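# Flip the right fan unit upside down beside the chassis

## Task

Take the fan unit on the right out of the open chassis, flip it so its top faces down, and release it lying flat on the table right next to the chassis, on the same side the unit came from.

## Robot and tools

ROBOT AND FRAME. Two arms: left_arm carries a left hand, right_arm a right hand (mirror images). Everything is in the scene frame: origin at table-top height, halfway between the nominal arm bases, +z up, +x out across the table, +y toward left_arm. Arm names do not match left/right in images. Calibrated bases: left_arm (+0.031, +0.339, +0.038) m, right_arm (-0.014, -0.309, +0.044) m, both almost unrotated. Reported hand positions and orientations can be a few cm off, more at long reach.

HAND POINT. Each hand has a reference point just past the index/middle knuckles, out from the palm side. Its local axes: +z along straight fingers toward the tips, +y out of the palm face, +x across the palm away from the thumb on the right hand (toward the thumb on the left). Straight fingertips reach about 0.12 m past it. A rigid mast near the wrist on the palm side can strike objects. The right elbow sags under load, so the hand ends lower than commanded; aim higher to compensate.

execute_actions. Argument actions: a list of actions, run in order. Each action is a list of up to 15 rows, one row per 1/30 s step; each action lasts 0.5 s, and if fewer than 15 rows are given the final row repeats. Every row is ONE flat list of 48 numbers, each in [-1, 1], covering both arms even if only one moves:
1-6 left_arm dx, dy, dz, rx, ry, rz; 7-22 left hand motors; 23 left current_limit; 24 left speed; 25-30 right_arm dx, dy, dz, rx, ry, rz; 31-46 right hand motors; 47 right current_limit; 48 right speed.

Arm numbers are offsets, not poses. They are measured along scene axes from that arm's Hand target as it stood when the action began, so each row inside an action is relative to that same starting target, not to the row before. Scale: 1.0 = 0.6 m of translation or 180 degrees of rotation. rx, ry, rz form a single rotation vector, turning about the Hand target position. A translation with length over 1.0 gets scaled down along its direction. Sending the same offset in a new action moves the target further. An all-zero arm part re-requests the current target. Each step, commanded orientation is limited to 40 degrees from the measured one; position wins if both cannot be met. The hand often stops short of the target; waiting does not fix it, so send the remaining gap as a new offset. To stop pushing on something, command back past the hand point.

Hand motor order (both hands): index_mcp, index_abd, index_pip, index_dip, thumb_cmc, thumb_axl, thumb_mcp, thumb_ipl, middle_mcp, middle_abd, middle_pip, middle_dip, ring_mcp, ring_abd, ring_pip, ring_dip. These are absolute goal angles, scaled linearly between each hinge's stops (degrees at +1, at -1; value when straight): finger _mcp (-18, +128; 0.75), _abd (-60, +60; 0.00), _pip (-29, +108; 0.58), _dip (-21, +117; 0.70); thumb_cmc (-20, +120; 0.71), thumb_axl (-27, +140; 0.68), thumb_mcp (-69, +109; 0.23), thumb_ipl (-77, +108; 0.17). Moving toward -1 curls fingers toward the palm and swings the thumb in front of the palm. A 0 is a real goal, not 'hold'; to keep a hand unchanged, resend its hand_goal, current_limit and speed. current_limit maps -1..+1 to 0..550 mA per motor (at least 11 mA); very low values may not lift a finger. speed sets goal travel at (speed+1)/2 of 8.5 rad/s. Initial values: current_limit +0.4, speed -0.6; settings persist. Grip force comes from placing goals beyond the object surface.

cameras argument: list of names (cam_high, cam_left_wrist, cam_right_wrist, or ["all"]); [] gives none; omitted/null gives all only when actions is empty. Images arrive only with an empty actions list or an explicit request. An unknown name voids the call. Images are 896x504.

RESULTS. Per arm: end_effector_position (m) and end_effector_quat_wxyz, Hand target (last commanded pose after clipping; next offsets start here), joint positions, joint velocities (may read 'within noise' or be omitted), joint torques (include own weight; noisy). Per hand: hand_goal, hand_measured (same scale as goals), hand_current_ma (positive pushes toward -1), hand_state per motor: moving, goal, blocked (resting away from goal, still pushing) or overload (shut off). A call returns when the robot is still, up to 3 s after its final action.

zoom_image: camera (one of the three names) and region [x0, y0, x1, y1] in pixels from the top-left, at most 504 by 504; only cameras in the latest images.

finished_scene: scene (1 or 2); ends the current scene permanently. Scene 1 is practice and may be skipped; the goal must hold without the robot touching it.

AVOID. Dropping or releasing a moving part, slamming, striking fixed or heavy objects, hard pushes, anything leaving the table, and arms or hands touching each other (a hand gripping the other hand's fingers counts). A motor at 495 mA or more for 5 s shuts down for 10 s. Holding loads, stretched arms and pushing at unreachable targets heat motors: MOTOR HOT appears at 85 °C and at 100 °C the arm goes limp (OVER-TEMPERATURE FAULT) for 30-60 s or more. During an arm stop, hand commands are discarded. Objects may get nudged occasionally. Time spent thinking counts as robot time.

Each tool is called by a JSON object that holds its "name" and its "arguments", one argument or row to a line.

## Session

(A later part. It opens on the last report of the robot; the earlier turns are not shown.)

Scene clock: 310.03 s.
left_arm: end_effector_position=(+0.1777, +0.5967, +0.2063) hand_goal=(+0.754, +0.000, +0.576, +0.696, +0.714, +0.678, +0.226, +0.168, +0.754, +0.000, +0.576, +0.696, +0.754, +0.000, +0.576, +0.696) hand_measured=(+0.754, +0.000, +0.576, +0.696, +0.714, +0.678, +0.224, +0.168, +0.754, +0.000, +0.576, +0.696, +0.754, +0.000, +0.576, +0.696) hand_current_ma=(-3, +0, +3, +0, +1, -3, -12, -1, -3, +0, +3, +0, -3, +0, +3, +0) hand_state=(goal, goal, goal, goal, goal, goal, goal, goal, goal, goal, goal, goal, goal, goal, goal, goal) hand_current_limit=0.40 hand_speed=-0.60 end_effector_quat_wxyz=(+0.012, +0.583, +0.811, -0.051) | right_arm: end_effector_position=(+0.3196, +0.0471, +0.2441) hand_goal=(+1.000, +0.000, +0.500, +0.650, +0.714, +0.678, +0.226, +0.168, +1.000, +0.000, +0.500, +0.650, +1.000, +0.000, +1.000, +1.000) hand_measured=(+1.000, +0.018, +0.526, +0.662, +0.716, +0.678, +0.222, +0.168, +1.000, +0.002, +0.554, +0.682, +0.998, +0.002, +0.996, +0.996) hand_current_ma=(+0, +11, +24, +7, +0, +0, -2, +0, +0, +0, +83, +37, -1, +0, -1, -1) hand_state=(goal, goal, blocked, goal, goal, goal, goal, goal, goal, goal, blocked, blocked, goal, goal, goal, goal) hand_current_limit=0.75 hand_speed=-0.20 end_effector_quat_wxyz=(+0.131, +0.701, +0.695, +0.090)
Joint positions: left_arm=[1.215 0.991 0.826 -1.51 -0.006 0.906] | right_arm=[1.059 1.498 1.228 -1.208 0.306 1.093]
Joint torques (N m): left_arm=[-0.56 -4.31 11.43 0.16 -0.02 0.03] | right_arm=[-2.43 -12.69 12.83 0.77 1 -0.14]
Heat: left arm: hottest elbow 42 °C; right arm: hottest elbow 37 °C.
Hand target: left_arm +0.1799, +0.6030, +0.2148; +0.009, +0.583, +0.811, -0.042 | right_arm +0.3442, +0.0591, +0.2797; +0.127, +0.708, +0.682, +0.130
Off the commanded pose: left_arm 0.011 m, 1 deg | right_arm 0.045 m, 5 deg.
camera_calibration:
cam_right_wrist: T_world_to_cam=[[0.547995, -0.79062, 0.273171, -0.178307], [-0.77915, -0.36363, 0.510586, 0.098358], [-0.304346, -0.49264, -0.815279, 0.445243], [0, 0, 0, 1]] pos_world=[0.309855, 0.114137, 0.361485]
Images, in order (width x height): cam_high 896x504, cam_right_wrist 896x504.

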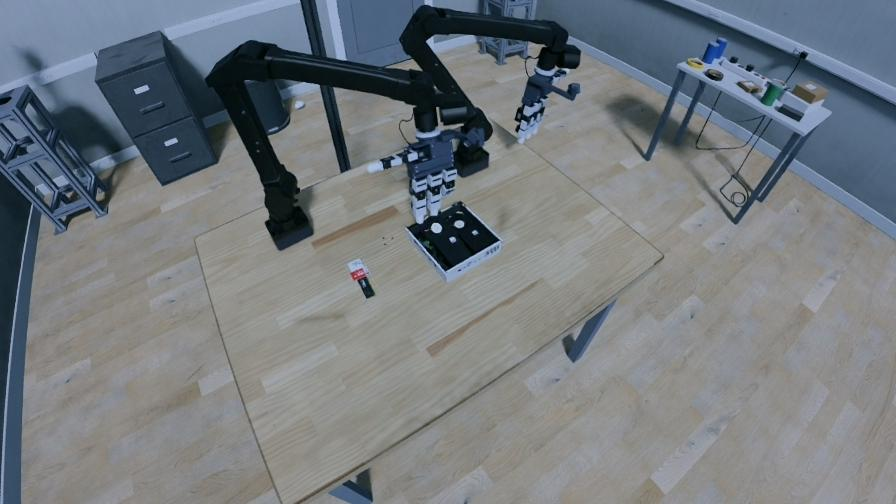

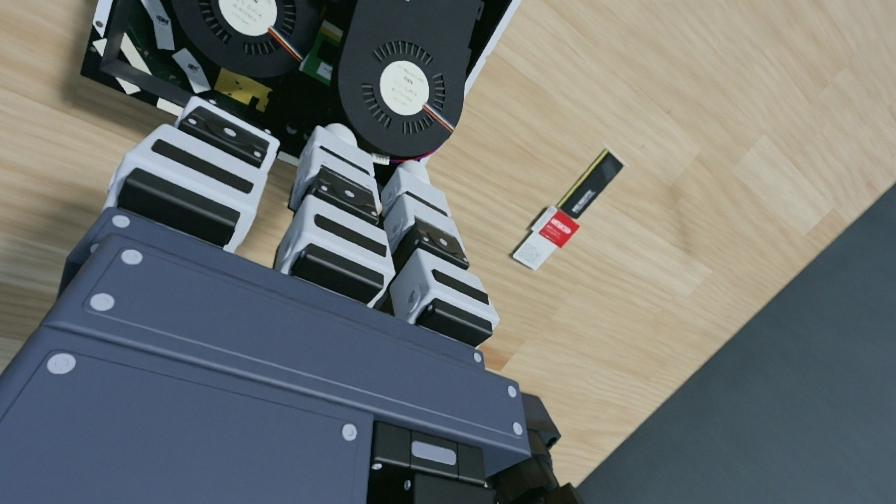

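{"name": "execute_actions", "arguments": {
  "actions": [
    [[0,0,0,0,0,0,0.754,0,0.576,0.696,0.714,0.678,0.226,0.168,0.754,0,0.576,0.696,0.754,0,0.576,0.696,0.4,-0.6,0.022,0.002,0.04,0,0,0,1,0,0.5,0.65,0.714,0.678,0.226,0.168,1,0,0.5,0.65,1,0,1,1,0.75,-0.2]],
    [[0,0,0,0,0,0,0.754,0,0.576,0.696,0.714,0.678,0.226,0.168,0.754,0,0.576,0.696,0.754,0,0.576,0.696,0.4,-0.6,0.027,0,0.035,0,0,0,1,0,0.5,0.65,0.714,0.678,0.226,0.168,1,0,0.5,0.65,1,0,1,1,0.75,-0.2]]
  ],
  "cameras": ["cam_right_wrist", "cam_high"]
}}

{"name": "zoom_image", "arguments": {
  "camera": "cam_right_wrist",
  "region": [270, 0, 530, 220]
}}

{"name": "zoom_image", "arguments": {
  "camera": "cam_high",
  "region": [370, 150, 530, 300]
}}

Scene clock: 312.07 s.
left_arm: end_effector_position=(+0.1777, +0.5967, +0.2063) hand_goal=(+0.754, +0.000, +0.576, +0.696, +0.714, +0.678, +0.226, +0.168, +0.754, +0.000, +0.576, +0.696, +0.754, +0.000, +0.576, +0.696) hand_measured=(+0.754, +0.000, +0.576, +0.696, +0.714, +0.678, +0.224, +0.168, +0.754, +0.000, +0.576, +0.696, +0.754, +0.000, +0.576, +0.696) hand_current_ma=(-3, +0, +3, +0, +1, -3, -12, -1, -3, +0, +3, +0, -3, +0, +3, +0) hand_state=(goal, goal, goal, goal, goal, goal, goal, goal, goal, goal, goal, goal, goal, goal, goal, goal) hand_current_limit=0.40 hand_speed=-0.60 end_effector_quat_wxyz=(+0.012, +0.583, +0.811, -0.051) | right_arm: end_effector_position=(+0.3628, +0.0494, +0.3091) hand_goal=(+1.000, +0.000, +0.500, +0.650, +0.714, +0.678, +0.226, +0.168, +1.000, +0.000, +0.500, +0.650, +1.000, +0.000, +1.000, +1.000) hand_measured=(+1.000, +0.004, +0.502, +0.652, +0.716, +0.678, +0.222, +0.168, +1.000, +0.000, +0.502, +0.652, +0.998, +0.002, +0.996, +0.996) hand_current_ma=(+0, +1, +1, +1, +0, +0, -2, +0, +0, +0, +1, +1, -1, +0, -1, -1) hand_state=(goal, goal, goal, goal, goal, goal, goal, goal, goal, goal, goal, goal, goal, goal, goal, goal) hand_current_limit=0.75 hand_speed=-0.20 end_effector_quat_wxyz=(+0.131, +0.708, +0.684, +0.118)
Joint positions: left_arm=[1.215 0.991 0.826 -1.51 -0.006 0.906] | right_arm=[0.983 1.499 1.389 -1.291 0.312 1.03]
Joint torques (N m): left_arm=[-0.56 -4.19 11.41 0.18 -0.03 0.04] | right_arm=[-0.73 -11.28 12.26 0.2 0.34 -0.11]
Heat: left arm: hottest elbow 42 °C; right arm: hottest elbow 37 °C.
Hand target: left_arm +0.1799, +0.6030, +0.2148; +0.009, +0.583, +0.811, -0.042 | right_arm +0.3738, +0.0602, +0.3245; +0.127, +0.708, +0.682, +0.130
Off the commanded pose: left_arm 0.011 m, 1 deg | right_arm 0.022 m, 1 deg.
camera_calibration:
cam_right_wrist: T_world_to_cam=[[0.522866, -0.811699, 0.260301, -0.203767], [-0.805632, -0.370791, 0.462029, 0.124624], [-0.278511, -0.451286, -0.847805, 0.511119], [0, 0, 0, 1]] pos_world=[0.349296, 0.111473, 0.42879]
Images, in order (width x height): cam_high 896x504, cam_right_wrist 896x504.

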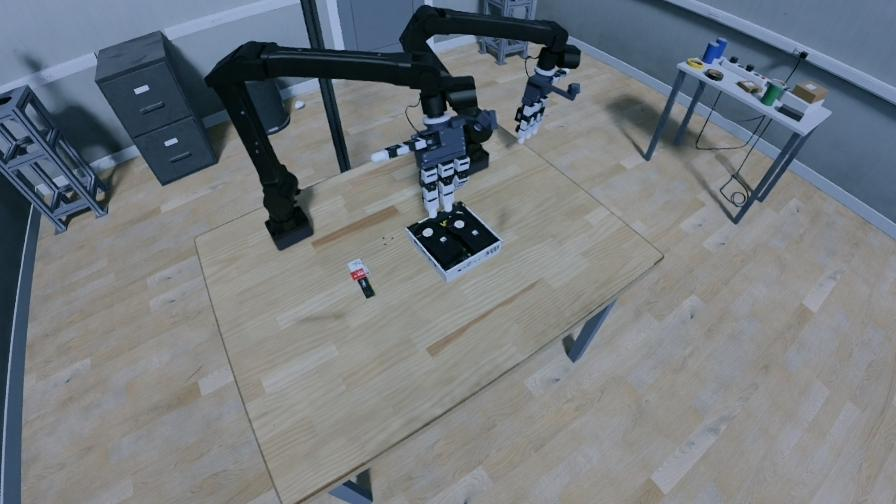

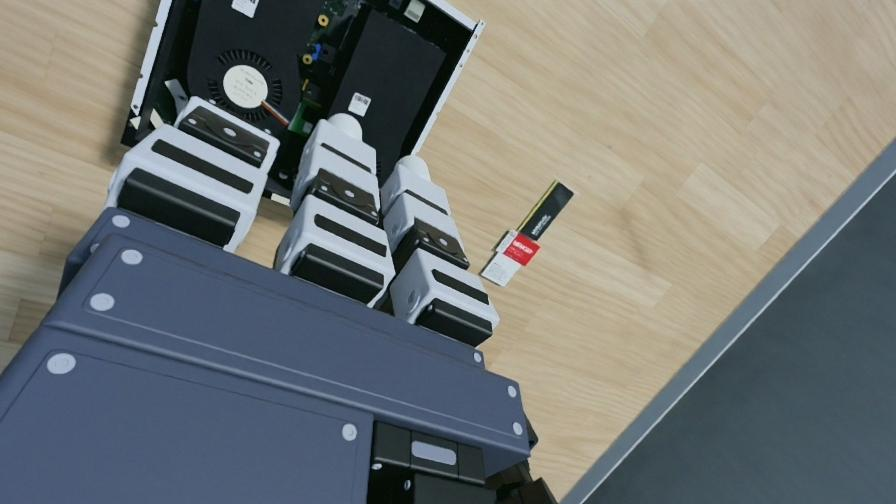

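Scaled by 1.938.

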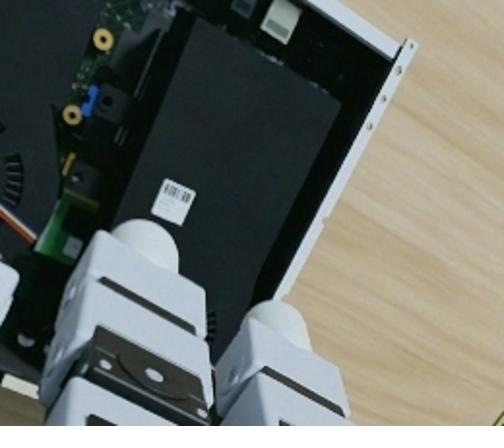

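Scaled by 3.150.

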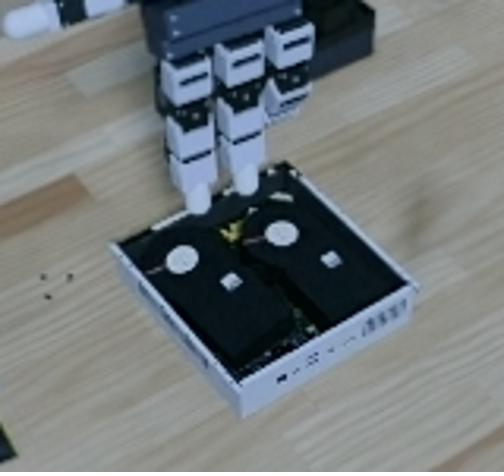

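{"name": "execute_actions", "arguments": {
  "actions": []
}}

Scene clock: 313.90 s.
left_arm: end_effector_position=(+0.1777, +0.5967, +0.2063) hand_goal=(+0.754, +0.000, +0.576, +0.696, +0.714, +0.678, +0.226, +0.168, +0.754, +0.000, +0.576, +0.696, +0.754, +0.000, +0.576, +0.696) hand_measured=(+0.754, +0.000, +0.576, +0.696, +0.714, +0.678, +0.224, +0.168, +0.754, +0.000, +0.576, +0.696, +0.754, +0.000, +0.576, +0.696) hand_current_ma=(-3, +0, +3, +0, +1, -3, -12, -1, -3, +0, +3, +0, -3, +0, +3, +0) hand_state=(goal, goal, goal, goal, goal, goal, goal, goal, goal, goal, goal, goal, goal, goal, goal, goal) hand_current_limit=0.40 hand_speed=-0.60 end_effector_quat_wxyz=(+0.012, +0.583, +0.811, -0.051) | right_arm: end_effector_position=(+0.3628, +0.0495, +0.3091) hand_goal=(+1.000, +0.000, +0.500, +0.650, +0.714, +0.678, +0.226, +0.168, +1.000, +0.000, +0.500, +0.650, +1.000, +0.000, +1.000, +1.000) hand_measured=(+1.000, +0.004, +0.502, +0.652, +0.716, +0.678, +0.222, +0.168, +1.000, +0.000, +0.502, +0.652, +0.998, +0.002, +0.996, +0.996) hand_current_ma=(+0, +1, +1, +1, +0, +0, -2, +0, +0, +0, +1, +1, -1, +0, -1, -1) hand_state=(goal, goal, goal, goal, goal, goal, goal, goal, goal, goal, goal, goal, goal, goal, goal, goal) hand_current_limit=0.75 hand_speed=-0.20 end_effector_quat_wxyz=(+0.131, +0.708, +0.684, +0.118)
Joint positions: left_arm=[1.215 0.991 0.826 -1.51 -0.006 0.906] | right_arm=[0.983 1.499 1.389 -1.291 0.312 1.029]
Joint velocities: within noise
Joint torques (N m): left_arm=[-0.67 -4.25 11.44 0.2 -0.02 0.04] | right_arm=[-0.73 -11.11 12.29 0.2 0.35 -0.11]
Heat: left arm: hottest elbow 42 °C; right arm: hottest elbow 38 °C.
Hand target: left_arm +0.1799, +0.6030, +0.2148; +0.009, +0.583, +0.811, -0.042 | right_arm +0.3738, +0.0602, +0.3245; +0.127, +0.708, +0.682, +0.130
Off the commanded pose: left_arm 0.011 m, 1 deg | right_arm 0.022 m, 1 deg.
camera_calibration:
cam_right_wrist: T_world_to_cam=[[0.523461, -0.811235, 0.260549, -0.204], [-0.805356, -0.371233, 0.462156, 0.124479], [-0.278193, -0.451756, -0.847659, 0.511015], [0, 0, 0, 1]] pos_world=[0.349196, 0.111573, 0.42879]

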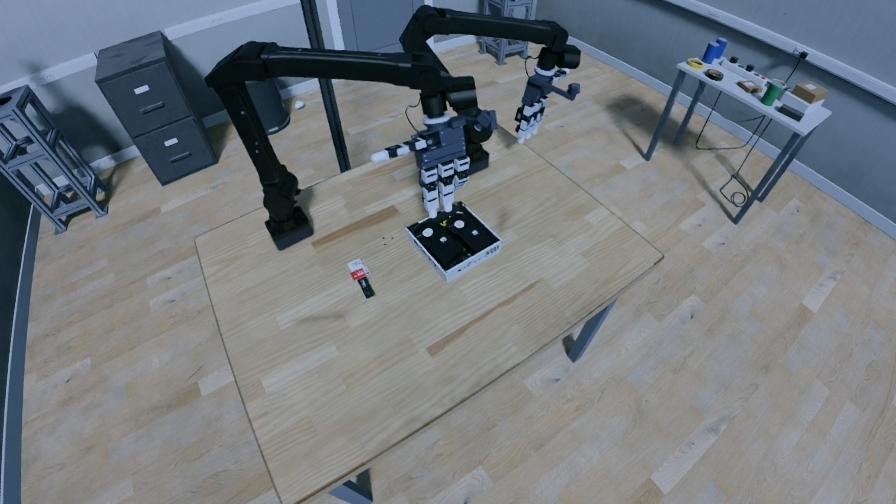

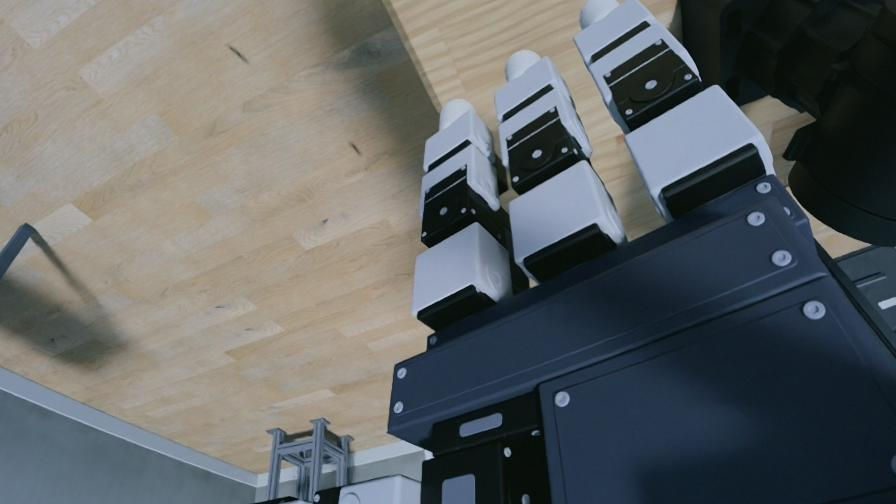

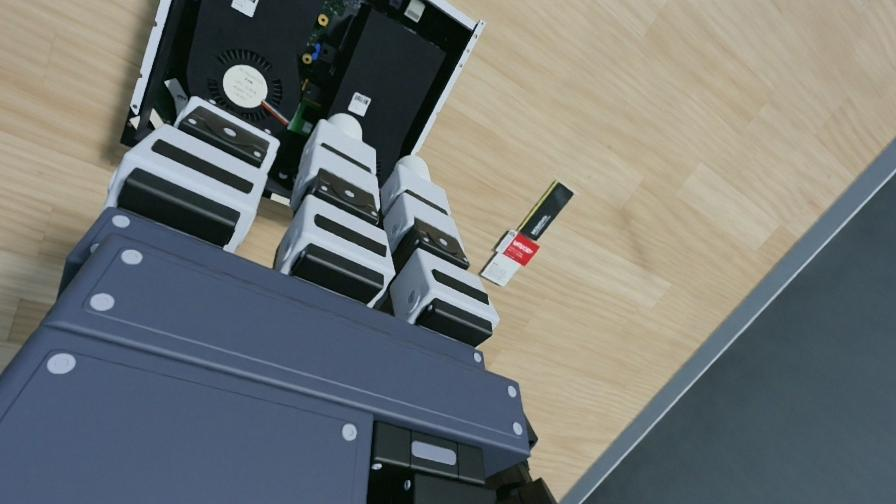

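{"name": "execute_actions", "arguments": {
  "actions": [
    [[0,0,0,0,0,0,0.754,0,0.576,0.696,0.714,0.678,0.226,0.168,0.754,0,0.576,0.696,0.754,0,0.576,0.696,0.4,-0.6,-0.18,-0.027,-0.03,0,0,0,1,0,0.5,0.65,0.714,0.678,0.226,0.168,1,0,0.5,0.65,1,0,1,1,0.75,-0.2]]
  ],
  "cameras": ["cam_right_wrist"]
}}

Scene clock: 315.40 s.
left_arm: end_effector_position=(+0.1777, +0.5967, +0.2063) hand_goal=(+0.754, +0.000, +0.576, +0.696, +0.714, +0.678, +0.226, +0.168, +0.754, +0.000, +0.576, +0.696, +0.754, +0.000, +0.576, +0.696) hand_measured=(+0.754, +0.000, +0.576, +0.696, +0.714, +0.678, +0.224, +0.168, +0.754, +0.000, +0.576, +0.696, +0.754, +0.000, +0.576, +0.696) hand_current_ma=(-3, +0, +3, +0, +1, -3, -12, -1, -3, +0, +3, +0, -3, +0, +3, +0) hand_state=(goal, goal, goal, goal, goal, goal, goal, goal, goal, goal, goal, goal, goal, goal, goal, goal) hand_current_limit=0.40 hand_speed=-0.60 end_effector_quat_wxyz=(+0.012, +0.583, +0.811, -0.051) | right_arm: end_effector_position=(+0.2696, +0.0499, +0.3085) hand_goal=(+1.000, +0.000, +0.500, +0.650, +0.714, +0.678, +0.226, +0.168, +1.000, +0.000, +0.500, +0.650, +1.000, +0.000, +1.000, +1.000) hand_measured=(+1.000, +0.002, +0.502, +0.652, +0.716, +0.678, +0.222, +0.168, +1.000, +0.000, +0.502, +0.652, +0.998, +0.002, +0.996, +0.996) hand_current_ma=(+0, +0, +0, +1, +1, +0, -2, +0, +0, +0, +0, +1, -1, +0, -1, -1) hand_state=(goal, goal, goal, goal, goal, goal, goal, goal, goal, goal, goal, goal, goal, goal, goal, goal) hand_current_limit=0.75 hand_speed=-0.20 end_effector_quat_wxyz=(+0.124, +0.707, +0.684, +0.135)
Joint positions: left_arm=[1.215 0.991 0.826 -1.51 -0.006 0.906] | right_arm=[1.177 1.385 1.266 -1.309 0.341 1.225]
Joint torques (N m): left_arm=[-0.56 -4.19 11.41 0.14 -0.02 0.04] | right_arm=[0.32 -11.46 7.13 0.13 0.53 0.09]
Heat: left arm: hottest elbow 42 °C; right arm: hottest elbow 38 °C.
Hand target: left_arm +0.1799, +0.6030, +0.2148; +0.009, +0.583, +0.811, -0.042 | right_arm +0.2656, +0.0441, +0.3065; +0.127, +0.708, +0.682, +0.130
Off the commanded pose: left_arm 0.011 m, 1 deg | right_arm 0.007 m, 1 deg.
camera_calibration:
cam_right_wrist: T_world_to_cam=[[0.525538, -0.815582, 0.242147, -0.149411], [-0.809235, -0.391361, 0.438149, 0.0593698], [-0.26258, -0.426218, -0.865673, 0.48485], [0, 0, 0, 1]] pos_world=[0.253877, 0.10803, 0.429888]
Images, in order (width x height): cam_right_wrist 896x504.

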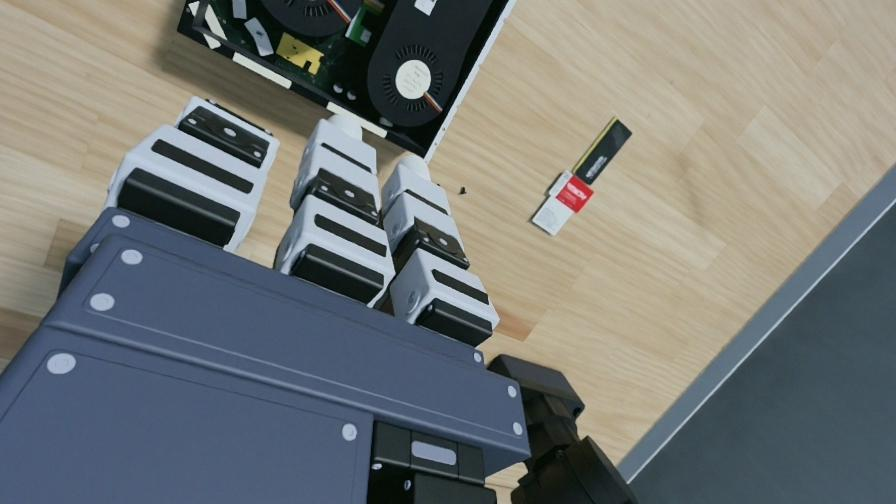

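{"name": "zoom_image", "arguments": {
  "camera": "cam_right_wrist",
  "region": [200, 0, 520, 180]
}}

{"name": "zoom_image", "arguments": {
  "camera": "cam_high",
  "region": [380, 180, 530, 290]
}}

Scaled by 1.575.

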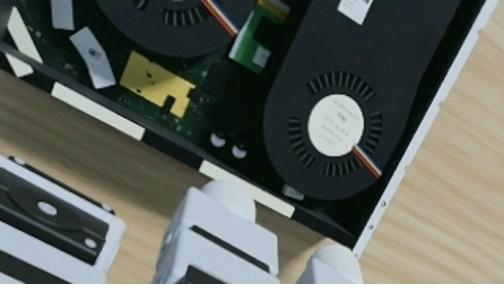

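This scene's latest camera images include none from cam_high. They are from: cam_right_wrist. cam_high's image comes with the result of a call that names it in "cameras".

{"name": "execute_actions", "arguments": {
  "actions": [
    [[0,0,0,0,0,0,0.754,0,0.576,0.696,0.714,0.678,0.226,0.168,0.754,0,0.576,0.696,0.754,0,0.576,0.696,0.4,-0.6,0.0133,-0.01,-0.141,0,0,0,1,0,0.5,0.65,0.714,0.678,0.226,0.168,1,0,0.5,0.65,1,0,1,1,0.75,-0.2]]
  ],
  "cameras": ["cam_right_wrist", "cam_high"]
}}

{"name": "zoom_image", "arguments": {
  "camera": "cam_right_wrist",
  "region": [200, 0, 520, 180]
}}

{"name": "zoom_image", "arguments": {
  "camera": "cam_high",
  "region": [380, 180, 530, 290]
}}

Scene clock: 318.73 s.
left_arm: end_effector_position=(+0.1777, +0.5967, +0.2063) hand_goal=(+0.754, +0.000, +0.576, +0.696, +0.714, +0.678, +0.226, +0.168, +0.754, +0.000, +0.576, +0.696, +0.754, +0.000, +0.576, +0.696) hand_measured=(+0.754, +0.000, +0.576, +0.696, +0.714, +0.678, +0.224, +0.168, +0.754, +0.000, +0.576, +0.696, +0.754, +0.000, +0.576, +0.696) hand_current_ma=(-3, +0, +3, +0, +1, -3, -12, -1, -3, +0, +3, +0, -3, +0, +3, +0) hand_state=(goal, goal, goal, goal, goal, goal, goal, goal, goal, goal, goal, goal, goal, goal, goal, goal) hand_current_limit=0.40 hand_speed=-0.60 end_effector_quat_wxyz=(+0.012, +0.583, +0.811, -0.051) | right_arm: end_effector_position=(+0.2674, +0.0396, +0.2241) hand_goal=(+1.000, +0.000, +0.500, +0.650, +0.714, +0.678, +0.226, +0.168, +1.000, +0.000, +0.500, +0.650, +1.000, +0.000, +1.000, +1.000) hand_measured=(+1.000, +0.002, +0.502, +0.652, +0.716, +0.678, +0.222, +0.168, +1.000, +0.000, +0.502, +0.652, +0.998, +0.002, +0.996, +0.996) hand_current_ma=(+0, +0, +0, +1, +1, +0, -2, +0, +0, +0, +0, +1, -1, +0, -1, -1) hand_state=(goal, goal, goal, goal, goal, goal, goal, goal, goal, goal, goal, goal, goal, goal, goal, goal) hand_current_limit=0.75 hand_speed=-0.20 end_effector_quat_wxyz=(+0.126, +0.706, +0.684, +0.129)
Joint positions: left_arm=[1.215 0.991 0.826 -1.51 -0.006 0.906] | right_arm=[1.173 1.416 1.071 -1.095 0.339 1.221]
Joint torques (N m): left_arm=[-0.56 -4.19 11.43 0.17 -0.02 0.03] | right_arm=[-1.2 -10.17 7.45 0.95 0.51 -0.09]
Heat: left arm: hottest elbow 42 °C; right arm: hottest elbow 37 °C.
Hand target: left_arm +0.1799, +0.6030, +0.2148; +0.009, +0.583, +0.811, -0.042 | right_arm +0.2737, +0.0380, +0.2219; +0.127, +0.708, +0.682, +0.130
Off the commanded pose: left_arm 0.011 m, 1 deg | right_arm 0.007 m, 0 deg.
camera_calibration:
cam_right_wrist: T_world_to_cam=[[0.526274, -0.813322, 0.248079, -0.137853], [-0.807048, -0.385885, 0.446953, 0.0877127], [-0.267787, -0.435431, -0.859471, 0.40722], [0, 0, 0, 1]] pos_world=[0.252385, 0.099045, 0.344989]
Images, in order (width x height): cam_high 896x504, cam_right_wrist 896x504.

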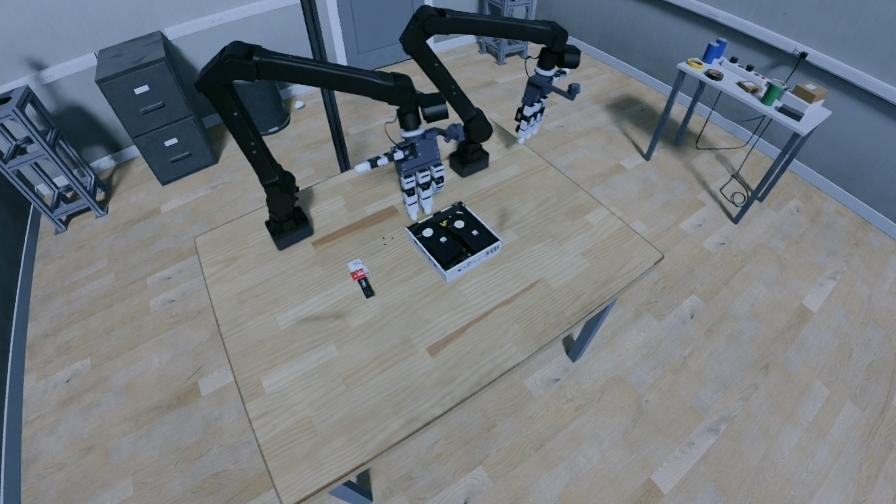

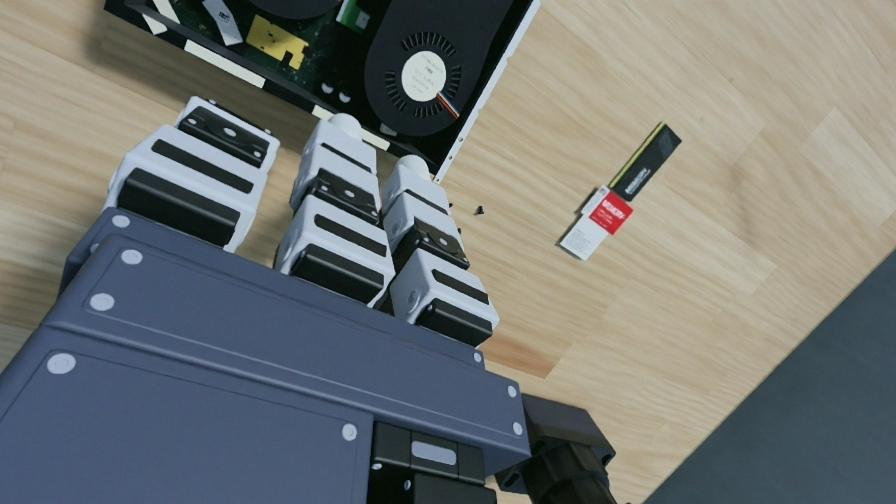

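Scaled by 1.575.

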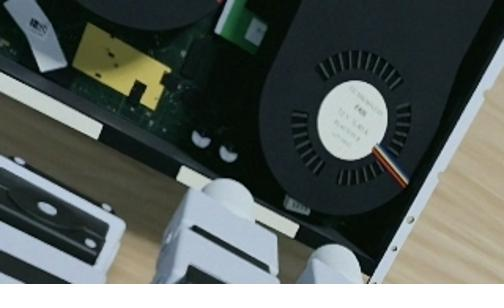

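Scaled by 3.360.

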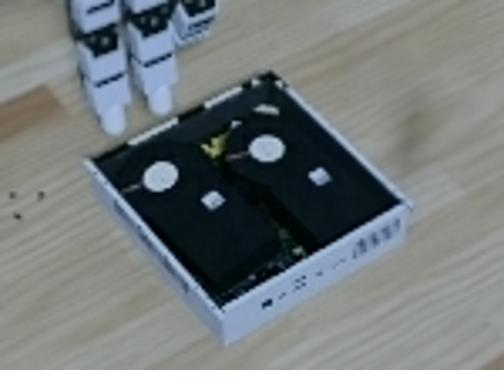

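{"name": "execute_actions", "arguments": {
  "actions": [
    [[0,0,0,0,0,0,0.754,0,0.576,0.696,0.714,0.678,0.226,0.168,0.754,0,0.576,0.696,0.754,0,0.576,0.696,0.4,-0.6,0.02,0.003,-0.02,0,0,0,1,0,0.5,0.65,0.714,0.678,0.226,0.168,1,0,0.5,0.65,1,0,1,1,0.75,-0.2]]
  ],
  "cameras": ["cam_right_wrist"]
}}

{"name": "zoom_image", "arguments": {
  "camera": "cam_right_wrist",
  "region": [240, 0, 560, 180]
}}

Scene clock: 320.47 s.
left_arm: end_effector_position=(+0.1777, +0.5967, +0.2063) hand_goal=(+0.754, +0.000, +0.576, +0.696, +0.714, +0.678, +0.226, +0.168, +0.754, +0.000, +0.576, +0.696, +0.754, +0.000, +0.576, +0.696) hand_measured=(+0.754, +0.000, +0.576, +0.696, +0.714, +0.678, +0.224, +0.168, +0.754, +0.000, +0.576, +0.696, +0.754, +0.000, +0.576, +0.696) hand_current_ma=(-3, +0, +3, +0, +1, -3, -12, -1, -3, +0, +3, +0, -3, +0, +3, +0) hand_state=(goal, goal, goal, goal, goal, goal, goal, goal, goal, goal, goal, goal, goal, goal, goal, goal) hand_current_limit=0.40 hand_speed=-0.60 end_effector_quat_wxyz=(+0.012, +0.583, +0.811, -0.051) | right_arm: end_effector_position=(+0.2815, +0.0421, +0.2200) hand_goal=(+1.000, +0.000, +0.500, +0.650, +0.714, +0.678, +0.226, +0.168, +1.000, +0.000, +0.500, +0.650, +1.000, +0.000, +1.000, +1.000) hand_measured=(+1.000, +0.002, +0.502, +0.652, +0.716, +0.678, +0.222, +0.168, +1.000, +0.000, +0.502, +0.652, +0.998, +0.002, +0.996, +0.996) hand_current_ma=(+0, +0, +0, +1, +1, +0, -2, +0, +0, +0, +0, +1, -1, +0, -1, -1) hand_state=(goal, goal, goal, goal, goal, goal, goal, goal, goal, goal, goal, goal, goal, goal, goal, goal) hand_current_limit=0.75 hand_speed=-0.20 end_effector_quat_wxyz=(+0.124, +0.708, +0.682, +0.137)
Joint positions: left_arm=[1.215 0.991 0.826 -1.51 -0.006 0.906] | right_arm=[1.144 1.431 1.071 -1.053 0.338 1.194]
Joint torques (N m): left_arm=[-0.5 -4.25 11.38 0.17 -0.02 0.03] | right_arm=[-1.03 -9.64 6.95 0.99 0.38 -0.1]
Heat: left arm: hottest elbow 42 °C; right arm: hottest elbow 37 °C.
Hand target: left_arm +0.1799, +0.6030, +0.2148; +0.009, +0.583, +0.811, -0.042 | right_arm +0.2856, +0.0399, +0.2099; +0.127, +0.708, +0.682, +0.130
Off the commanded pose: left_arm 0.011 m, 1 deg | right_arm 0.011 m, 1 deg.
camera_calibration:
cam_right_wrist: T_world_to_cam=[[0.520936, -0.819053, 0.24037, -0.138747], [-0.812717, -0.389818, 0.43305, 0.106658], [-0.260991, -0.420944, -0.868729, 0.408097], [0, 0, 0, 1]] pos_world=[0.265471, 0.0997226, 0.341688]
Images, in order (width x height): cam_right_wrist 896x504.

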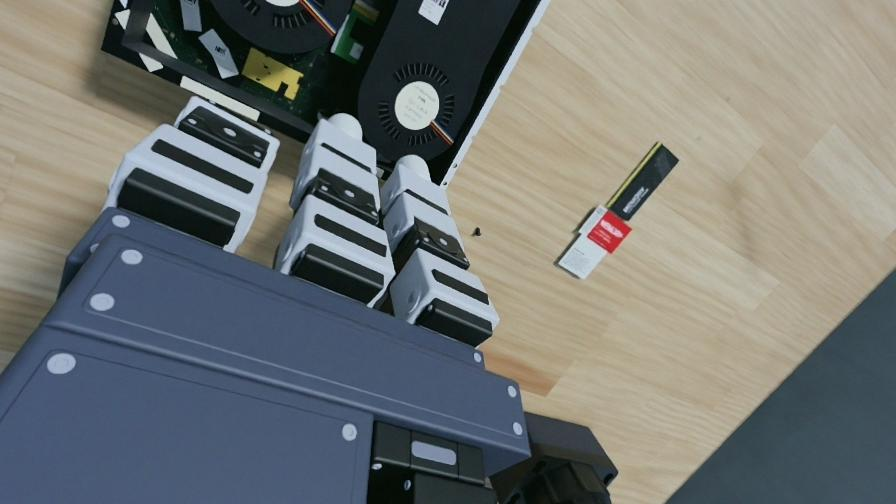

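Scaled by 1.575.

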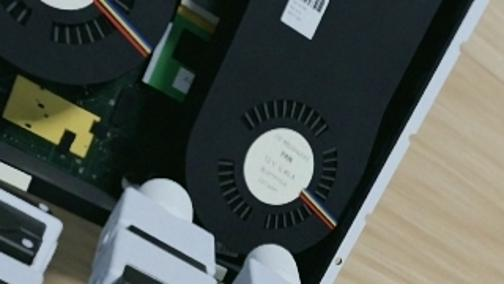

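{"name": "execute_actions", "arguments": {
  "actions": [
    [[0,0,0,0,0,0,0.754,0,0.576,0.696,0.714,0.678,0.226,0.168,0.754,0,0.576,0.696,0.754,0,0.576,0.696,0.4,-0.6,-0.01,-0.002,-0.067,0,0,0,1,0,0.5,0.65,0.714,0.678,0.226,0.168,1,0,0.5,0.65,1,0,1,1,0.75,-0.2]]
  ],
  "cameras": ["cam_right_wrist"]
}}

{"name": "zoom_image", "arguments": {
  "camera": "cam_right_wrist",
  "region": [240, 0, 560, 180]
}}

Scene clock: 321.73 s.
left_arm: end_effector_position=(+0.1777, +0.5967, +0.2063) hand_goal=(+0.754, +0.000, +0.576, +0.696, +0.714, +0.678, +0.226, +0.168, +0.754, +0.000, +0.576, +0.696, +0.754, +0.000, +0.576, +0.696) hand_measured=(+0.754, +0.000, +0.576, +0.696, +0.714, +0.678, +0.224, +0.168, +0.754, +0.000, +0.576, +0.696, +0.754, +0.000, +0.576, +0.696) hand_current_ma=(-3, +0, +3, +0, +1, -3, -12, -1, -3, +0, +3, +0, -3, +0, +3, +0) hand_state=(goal, goal, goal, goal, goal, goal, goal, goal, goal, goal, goal, goal, goal, goal, goal, goal) hand_current_limit=0.40 hand_speed=-0.60 end_effector_quat_wxyz=(+0.012, +0.583, +0.811, -0.051) | right_arm: end_effector_position=(+0.2813, +0.0414, +0.1938) hand_goal=(+1.000, +0.000, +0.500, +0.650, +0.714, +0.678, +0.226, +0.168, +1.000, +0.000, +0.500, +0.650, +1.000, +0.000, +1.000, +1.000) hand_measured=(+1.000, +0.006, +0.506, +0.650, +0.716, +0.678, +0.222, +0.168, +1.000, -0.002, +0.502, +0.652, +0.998, +0.002, +0.996, +0.996) hand_current_ma=(+0, +2, +3, +0, +1, +0, -2, +0, +0, +0, +0, +1, -1, +0, -1, -1) hand_state=(goal, goal, goal, goal, goal, goal, goal, goal, goal, goal, goal, goal, goal, goal, goal, goal) hand_current_limit=0.75 hand_speed=-0.20 end_effector_quat_wxyz=(+0.124, +0.707, +0.680, +0.146)
Joint positions: left_arm=[1.215 0.991 0.826 -1.51 -0.006 0.906] | right_arm=[1.146 1.45 1.012 -0.959 0.345 1.193]
Joint torques (N m): left_arm=[-0.56 -4.31 11.44 0.13 -0.02 0.03] | right_arm=[-0.09 -8.18 5.65 1.62 0.2 0.03]
Heat: left arm: hottest elbow 42 °C; right arm: hottest elbow 37 °C.
Hand target: left_arm +0.1799, +0.6030, +0.2148; +0.009, +0.583, +0.811, -0.042 | right_arm +0.2797, +0.0386, +0.1698; +0.127, +0.708, +0.682, +0.130
Off the commanded pose: left_arm 0.011 m, 1 deg | right_arm 0.024 m, 2 deg.
camera_calibration:
cam_right_wrist: T_world_to_cam=[[0.519338, -0.820991, 0.237197, -0.131771], [-0.817282, -0.396067, 0.418547, 0.122006], [-0.249678, -0.411224, -0.876673, 0.382922], [0, 0, 0, 1]] pos_world=[0.263754, 0.0976068, 0.315888]
Images, in order (width x height): cam_right_wrist 896x504.

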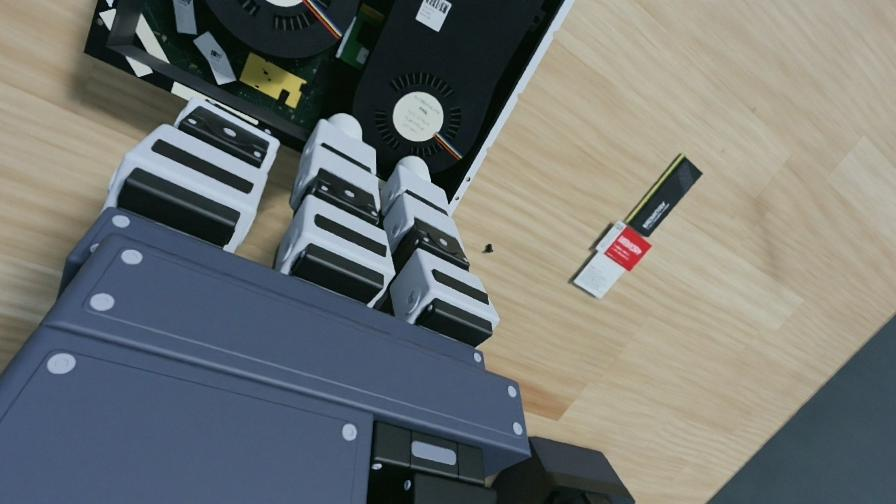

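Scaled by 1.575.

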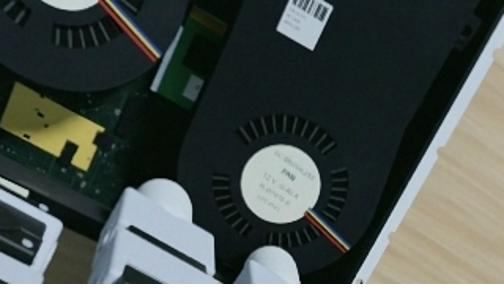

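{"name": "execute_actions", "arguments": {
  "actions": [
    [[0,0,0,0,0,0,0.754,0,0.576,0.696,0.714,0.678,0.226,0.168,0.754,0,0.576,0.696,0.754,0,0.576,0.696,0.4,-0.6,-0.018,0.002,0.01,0,0,0,1,0,0.5,0.65,0.714,0.678,0.226,0.168,1,0,0.5,0.65,1,0,1,1,0.75,-0.2]]
  ]
}}

Scene clock: 322.67 s.
left_arm: end_effector_position=(+0.1777, +0.5967, +0.2063) hand_goal=(+0.754, +0.000, +0.576, +0.696, +0.714, +0.678, +0.226, +0.168, +0.754, +0.000, +0.576, +0.696, +0.754, +0.000, +0.576, +0.696) hand_measured=(+0.754, +0.000, +0.576, +0.696, +0.714, +0.678, +0.224, +0.168, +0.754, +0.000, +0.576, +0.696, +0.754, +0.000, +0.576, +0.696) hand_current_ma=(-3, +0, +3, +0, +1, -3, -12, -1, -3, +0, +3, +0, -3, +0, +3, +0) hand_state=(goal, goal, goal, goal, goal, goal, goal, goal, goal, goal, goal, goal, goal, goal, goal, goal) hand_current_limit=0.40 hand_speed=-0.60 end_effector_quat_wxyz=(+0.012, +0.583, +0.811, -0.051) | right_arm: end_effector_position=(+0.2783, +0.0429, +0.1946) hand_goal=(+1.000, +0.000, +0.500, +0.650, +0.714, +0.678, +0.226, +0.168, +1.000, +0.000, +0.500, +0.650, +1.000, +0.000, +1.000, +1.000) hand_measured=(+0.998, +0.016, +0.498, +0.650, +0.716, +0.678, +0.222, +0.168, +1.000, -0.002, +0.502, +0.652, +0.998, +0.002, +0.996, +0.996) hand_current_ma=(-1, +9, -1, +0, +1, +0, -2, +0, +0, +0, +0, +1, -1, +0, -1, -1) hand_state=(goal, goal, goal, goal, goal, goal, goal, goal, goal, goal, goal, goal, goal, goal, goal, goal) hand_current_limit=0.75 hand_speed=-0.20 end_effector_quat_wxyz=(+0.125, +0.708, +0.679, +0.148)
Joint positions: left_arm=[1.215 0.991 0.826 -1.51 -0.006 0.906] | right_arm=[1.156 1.45 1.012 -0.959 0.352 1.204]
Joint torques (N m): left_arm=[-0.44 -4.31 11.41 0.13 -0.03 0.03] | right_arm=[1.2 -9.05 5.96 0.58 0.12 0.19]
Heat: left arm: hottest elbow 42 °C; right arm: hottest elbow 37 °C.
Hand target: left_arm +0.1799, +0.6030, +0.2148; +0.009, +0.583, +0.811, -0.042 | right_arm +0.2689, +0.0398, +0.1758; +0.127, +0.708, +0.682, +0.130
Off the commanded pose: left_arm 0.011 m, 1 deg | right_arm 0.021 m, 2 deg.

{"name": "execute_actions", "arguments": {
  "actions": [
    [[0,0,0,0,0,0,0.754,0,0.576,0.696,0.714,0.678,0.226,0.168,0.754,0,0.576,0.696,0.754,0,0.576,0.696,0.4,-0.6,0,0,-0.03,0,0,0,1,0,0.5,0.65,0.714,0.678,0.226,0.168,1,0,0.5,0.65,1,0,1,1,0.75,-0.2]]
  ],
  "cameras": ["cam_right_wrist"]
}}

{"name": "zoom_image", "arguments": {
  "camera": "cam_right_wrist",
  "region": [240, 0, 560, 180]
}}

Scene clock: 323.70 s.
left_arm: end_effector_position=(+0.1777, +0.5967, +0.2063) hand_goal=(+0.754, +0.000, +0.576, +0.696, +0.714, +0.678, +0.226, +0.168, +0.754, +0.000, +0.576, +0.696, +0.754, +0.000, +0.576, +0.696) hand_measured=(+0.754, +0.000, +0.576, +0.696, +0.714, +0.678, +0.224, +0.168, +0.754, +0.000, +0.576, +0.696, +0.754, +0.000, +0.576, +0.696) hand_current_ma=(-3, +0, +3, +0, +1, -3, -12, -1, -3, +0, +3, +0, -3, +0, +3, +0) hand_state=(goal, goal, goal, goal, goal, goal, goal, goal, goal, goal, goal, goal, goal, goal, goal, goal) hand_current_limit=0.40 hand_speed=-0.60 end_effector_quat_wxyz=(+0.012, +0.583, +0.811, -0.051) | right_arm: end_effector_position=(+0.2773, +0.0442, +0.1940) hand_goal=(+1.000, +0.000, +0.500, +0.650, +0.714, +0.678, +0.226, +0.168, +1.000, +0.000, +0.500, +0.650, +1.000, +0.000, +1.000, +1.000) hand_measured=(+1.000, +0.032, +0.498, +0.650, +0.716, +0.678, +0.222, +0.168, +1.000, -0.002, +0.502, +0.652, +0.998, +0.002, +0.996, +0.996) hand_current_ma=(+0, +29, +0, +0, +1, +0, -2, +0, +0, +0, +0, +1, -1, +0, -1, -1) hand_state=(goal, blocked, goal, goal, goal, goal, goal, goal, goal, goal, goal, goal, goal, goal, goal, goal) hand_current_limit=0.75 hand_speed=-0.20 end_effector_quat_wxyz=(+0.128, +0.705, +0.680, +0.154)
Joint positions: left_arm=[1.215 0.991 0.826 -1.51 -0.006 0.906] | right_arm=[1.162 1.45 1.006 -0.946 0.361 1.204]
Joint torques (N m): left_arm=[-0.5 -4.31 11.41 0.16 -0.02 0.04] | right_arm=[0.67 -7.47 4.42 1.96 -0.2 0.19]
Heat: left arm: hottest elbow 42 °C; right arm: hottest elbow 37 °C.
Hand target: left_arm +0.1799, +0.6030, +0.2148; +0.009, +0.583, +0.811, -0.042 | right_arm +0.2689, +0.0399, +0.1578; +0.127, +0.708, +0.682, +0.130
Off the commanded pose: left_arm 0.011 m, 1 deg | right_arm 0.037 m, 3 deg.
camera_calibration:
cam_right_wrist: T_world_to_cam=[[0.517682, -0.820639, 0.241987, -0.127966], [-0.823051, -0.400428, 0.402797, 0.124605], [-0.233653, -0.407688, -0.882721, 0.37975], [0, 0, 0, 1]] pos_world=[0.257531, 0.0997005, 0.315989]
Images, in order (width x height): cam_right_wrist 896x504.

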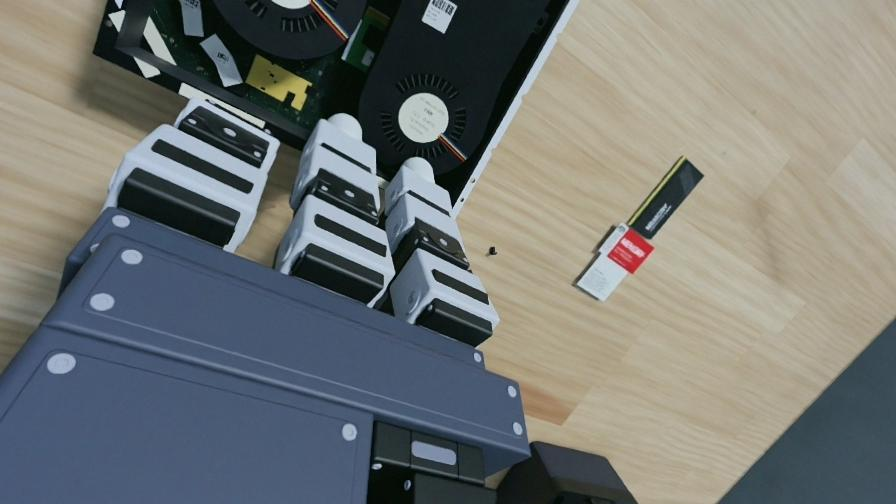

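Scaled by 1.575.

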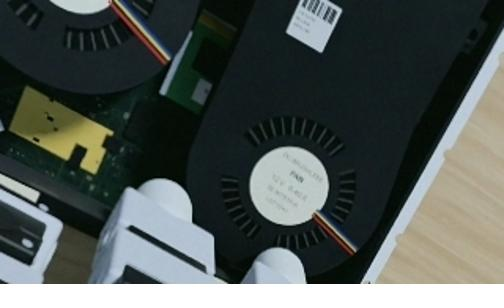

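{"name": "execute_actions", "arguments": {
  "actions": [
    [[0,0,0,0,0,0,0.754,0,0.576,0.696,0.714,0.678,0.226,0.168,0.754,0,0.576,0.696,0.754,0,0.576,0.696,0.4,-0.6,0.005,0,0.085,0,0,0,1,0,0.5,0.65,0.714,0.678,0.226,0.168,1,0,0.5,0.65,1,0,1,1,0.75,-0.2]]
  ],
  "cameras": ["cam_right_wrist"]
}}

{"name": "zoom_image", "arguments": {
  "camera": "cam_right_wrist",
  "region": [240, 0, 560, 180]
}}

Scene clock: 324.80 s.
left_arm: end_effector_position=(+0.1777, +0.5967, +0.2063) hand_goal=(+0.754, +0.000, +0.576, +0.696, +0.714, +0.678, +0.226, +0.168, +0.754, +0.000, +0.576, +0.696, +0.754, +0.000, +0.576, +0.696) hand_measured=(+0.754, +0.000, +0.576, +0.696, +0.714, +0.678, +0.224, +0.168, +0.754, +0.000, +0.576, +0.696, +0.754, +0.000, +0.576, +0.696) hand_current_ma=(-3, +0, +3, +0, +1, -3, -12, -1, -3, +0, +3, +0, -3, +0, +3, +0) hand_state=(goal, goal, goal, goal, goal, goal, goal, goal, goal, goal, goal, goal, goal, goal, goal, goal) hand_current_limit=0.40 hand_speed=-0.60 end_effector_quat_wxyz=(+0.012, +0.583, +0.811, -0.051) | right_arm: end_effector_position=(+0.2718, +0.0318, +0.1937) hand_goal=(+1.000, +0.000, +0.500, +0.650, +0.714, +0.678, +0.226, +0.168, +1.000, +0.000, +0.500, +0.650, +1.000, +0.000, +1.000, +1.000) hand_measured=(+0.972, -0.026, +0.482, +0.642, +0.716, +0.678, +0.222, +0.168, +0.982, -0.010, +0.488, +0.644, +0.998, +0.002, +0.996, +0.996) hand_current_ma=(-32, -20, -14, -4, +1, +0, -2, +0, -16, -5, -7, -2, -1, +0, -1, -1) hand_state=(blocked, blocked, goal, goal, goal, goal, goal, goal, goal, goal, goal, goal, goal, goal, goal, goal) hand_current_limit=0.75 hand_speed=-0.20 end_effector_quat_wxyz=(+0.138, +0.704, +0.686, +0.123)
Joint positions: left_arm=[1.215 0.991 0.826 -1.51 -0.006 0.906] | right_arm=[1.161 1.445 1.01 -1.02 0.354 1.205]
Joint torques (N m): left_arm=[-0.56 -4.25 11.44 0.12 -0.02 0.03] | right_arm=[0.21 -11.4 10.06 -0.57 0 0.1]
Heat: left arm: hottest elbow 42 °C; right arm: hottest elbow 37 °C.
Hand target: left_arm +0.1799, +0.6030, +0.2148; +0.009, +0.583, +0.811, -0.042 | right_arm +0.2719, +0.0398, +0.2087; +0.127, +0.708, +0.682, +0.130
Off the commanded pose: left_arm 0.011 m, 1 deg | right_arm 0.017 m, 2 deg.
camera_calibration:
cam_right_wrist: T_world_to_cam=[[0.524769, -0.806116, 0.273484, -0.143792], [-0.810582, -0.375101, 0.449728, 0.101973], [-0.259949, -0.457685, -0.850265, 0.375682], [0, 0, 0, 1]] pos_world=[0.255773, 0.094281, 0.312894]
Images, in order (width x height): cam_right_wrist 896x504.

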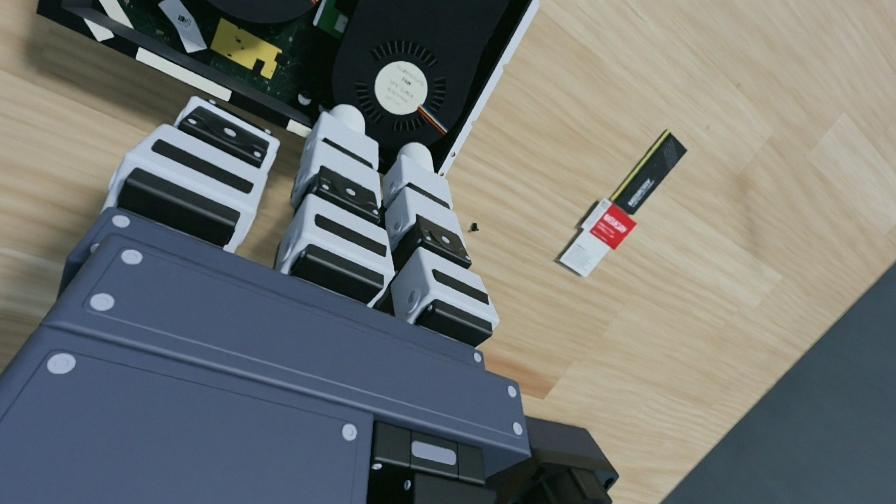

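Scaled by 1.575.

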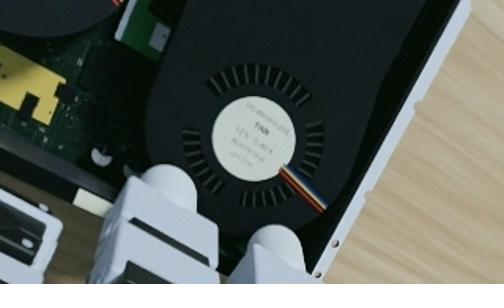

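{"name": "execute_actions", "arguments": {
  "actions": [
    [[0,0,0,0,0,0,0.754,0,0.576,0.696,0.714,0.678,0.226,0.168,0.754,0,0.576,0.696,0.754,0,0.576,0.696,0.4,-0.6,0.01,0,0.05,0,0,0,1,0,0.5,0.65,0.714,0.678,0.226,0.168,1,0,0.5,0.65,1,0,1,1,0.75,-0.2]],
    [[0,0,0,0,0,0,0.754,0,0.576,0.696,0.714,0.678,0.226,0.168,0.754,0,0.576,0.696,0.754,0,0.576,0.696,0.4,-0.6,0.045,0,-0.03,0,0,0,1,0,0.5,0.65,0.714,0.678,0.226,0.168,1,0,0.5,0.65,1,0,1,1,0.75,-0.2]]
  ],
  "cameras": ["cam_right_wrist"]
}}

Scene clock: 327.07 s.
left_arm: end_effector_position=(+0.1777, +0.5967, +0.2063) hand_goal=(+0.754, +0.000, +0.576, +0.696, +0.714, +0.678, +0.226, +0.168, +0.754, +0.000, +0.576, +0.696, +0.754, +0.000, +0.576, +0.696) hand_measured=(+0.754, +0.000, +0.576, +0.696, +0.714, +0.678, +0.224, +0.168, +0.754, +0.000, +0.576, +0.696, +0.754, +0.000, +0.576, +0.696) hand_current_ma=(-3, +0, +3, +0, +1, -3, -12, -1, -3, +0, +3, +0, -3, +0, +3, +0) hand_state=(goal, goal, goal, goal, goal, goal, goal, goal, goal, goal, goal, goal, goal, goal, goal, goal) hand_current_limit=0.40 hand_speed=-0.60 end_effector_quat_wxyz=(+0.012, +0.583, +0.811, -0.051) | right_arm: end_effector_position=(+0.2937, +0.0233, +0.2089) hand_goal=(+1.000, +0.000, +0.500, +0.650, +0.714, +0.678, +0.226, +0.168, +1.000, +0.000, +0.500, +0.650, +1.000, +0.000, +1.000, +1.000) hand_measured=(+0.998, -0.004, +0.498, +0.648, +0.716, +0.678, +0.222, +0.168, +0.998, -0.002, +0.498, +0.648, +0.998, +0.002, +0.996, +0.996) hand_current_ma=(+0, -1, -1, -1, +1, +0, -2, +0, +0, -1, -1, -1, +0, +0, -1, -1) hand_state=(goal, goal, goal, goal, goal, goal, goal, goal, goal, goal, goal, goal, goal, goal, goal, goal) hand_current_limit=0.75 hand_speed=-0.20 end_effector_quat_wxyz=(+0.135, +0.708, +0.685, +0.112)
Joint positions: left_arm=[1.215 0.991 0.826 -1.51 -0.006 0.906] | right_arm=[1.098 1.436 1.051 -1.068 0.333 1.15]
Joint torques (N m): left_arm=[-0.56 -4.19 11.43 0.17 -0.02 0.04] | right_arm=[-0.67 -9.52 10.85 0.95 0.37 -0.12]
Heat: left arm: hottest elbow 42 °C; right arm: hottest elbow 37 °C.
Hand target: left_arm +0.1799, +0.6030, +0.2148; +0.009, +0.583, +0.811, -0.042 | right_arm +0.3048, +0.0399, +0.2207; +0.127, +0.708, +0.682, +0.130
Off the commanded pose: left_arm 0.011 m, 1 deg | right_arm 0.023 m, 2 deg.
camera_calibration:
cam_right_wrist: T_world_to_cam=[[0.523316, -0.808228, 0.270015, -0.165042], [-0.804326, -0.363853, 0.469756, 0.103365], [-0.281424, -0.463011, -0.840489, 0.394751], [0, 0, 0, 1]] pos_world=[0.280601, 0.086992, 0.327791]
Images, in order (width x height): cam_right_wrist 896x504.

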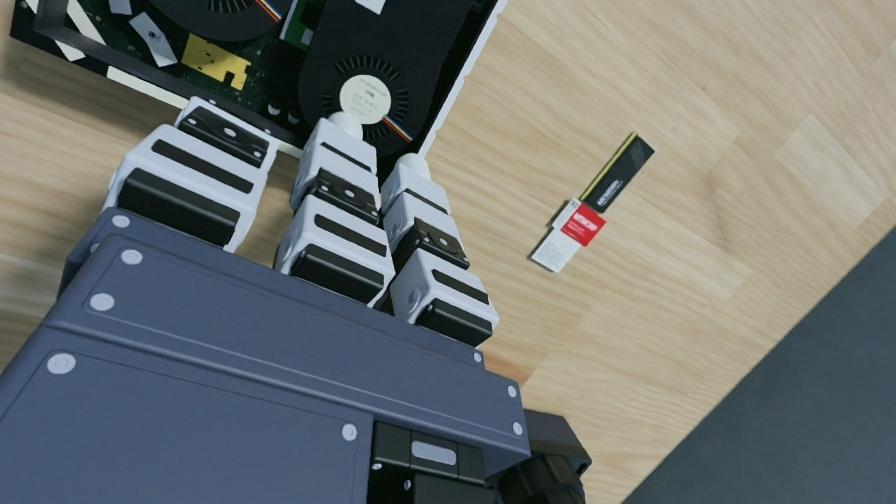

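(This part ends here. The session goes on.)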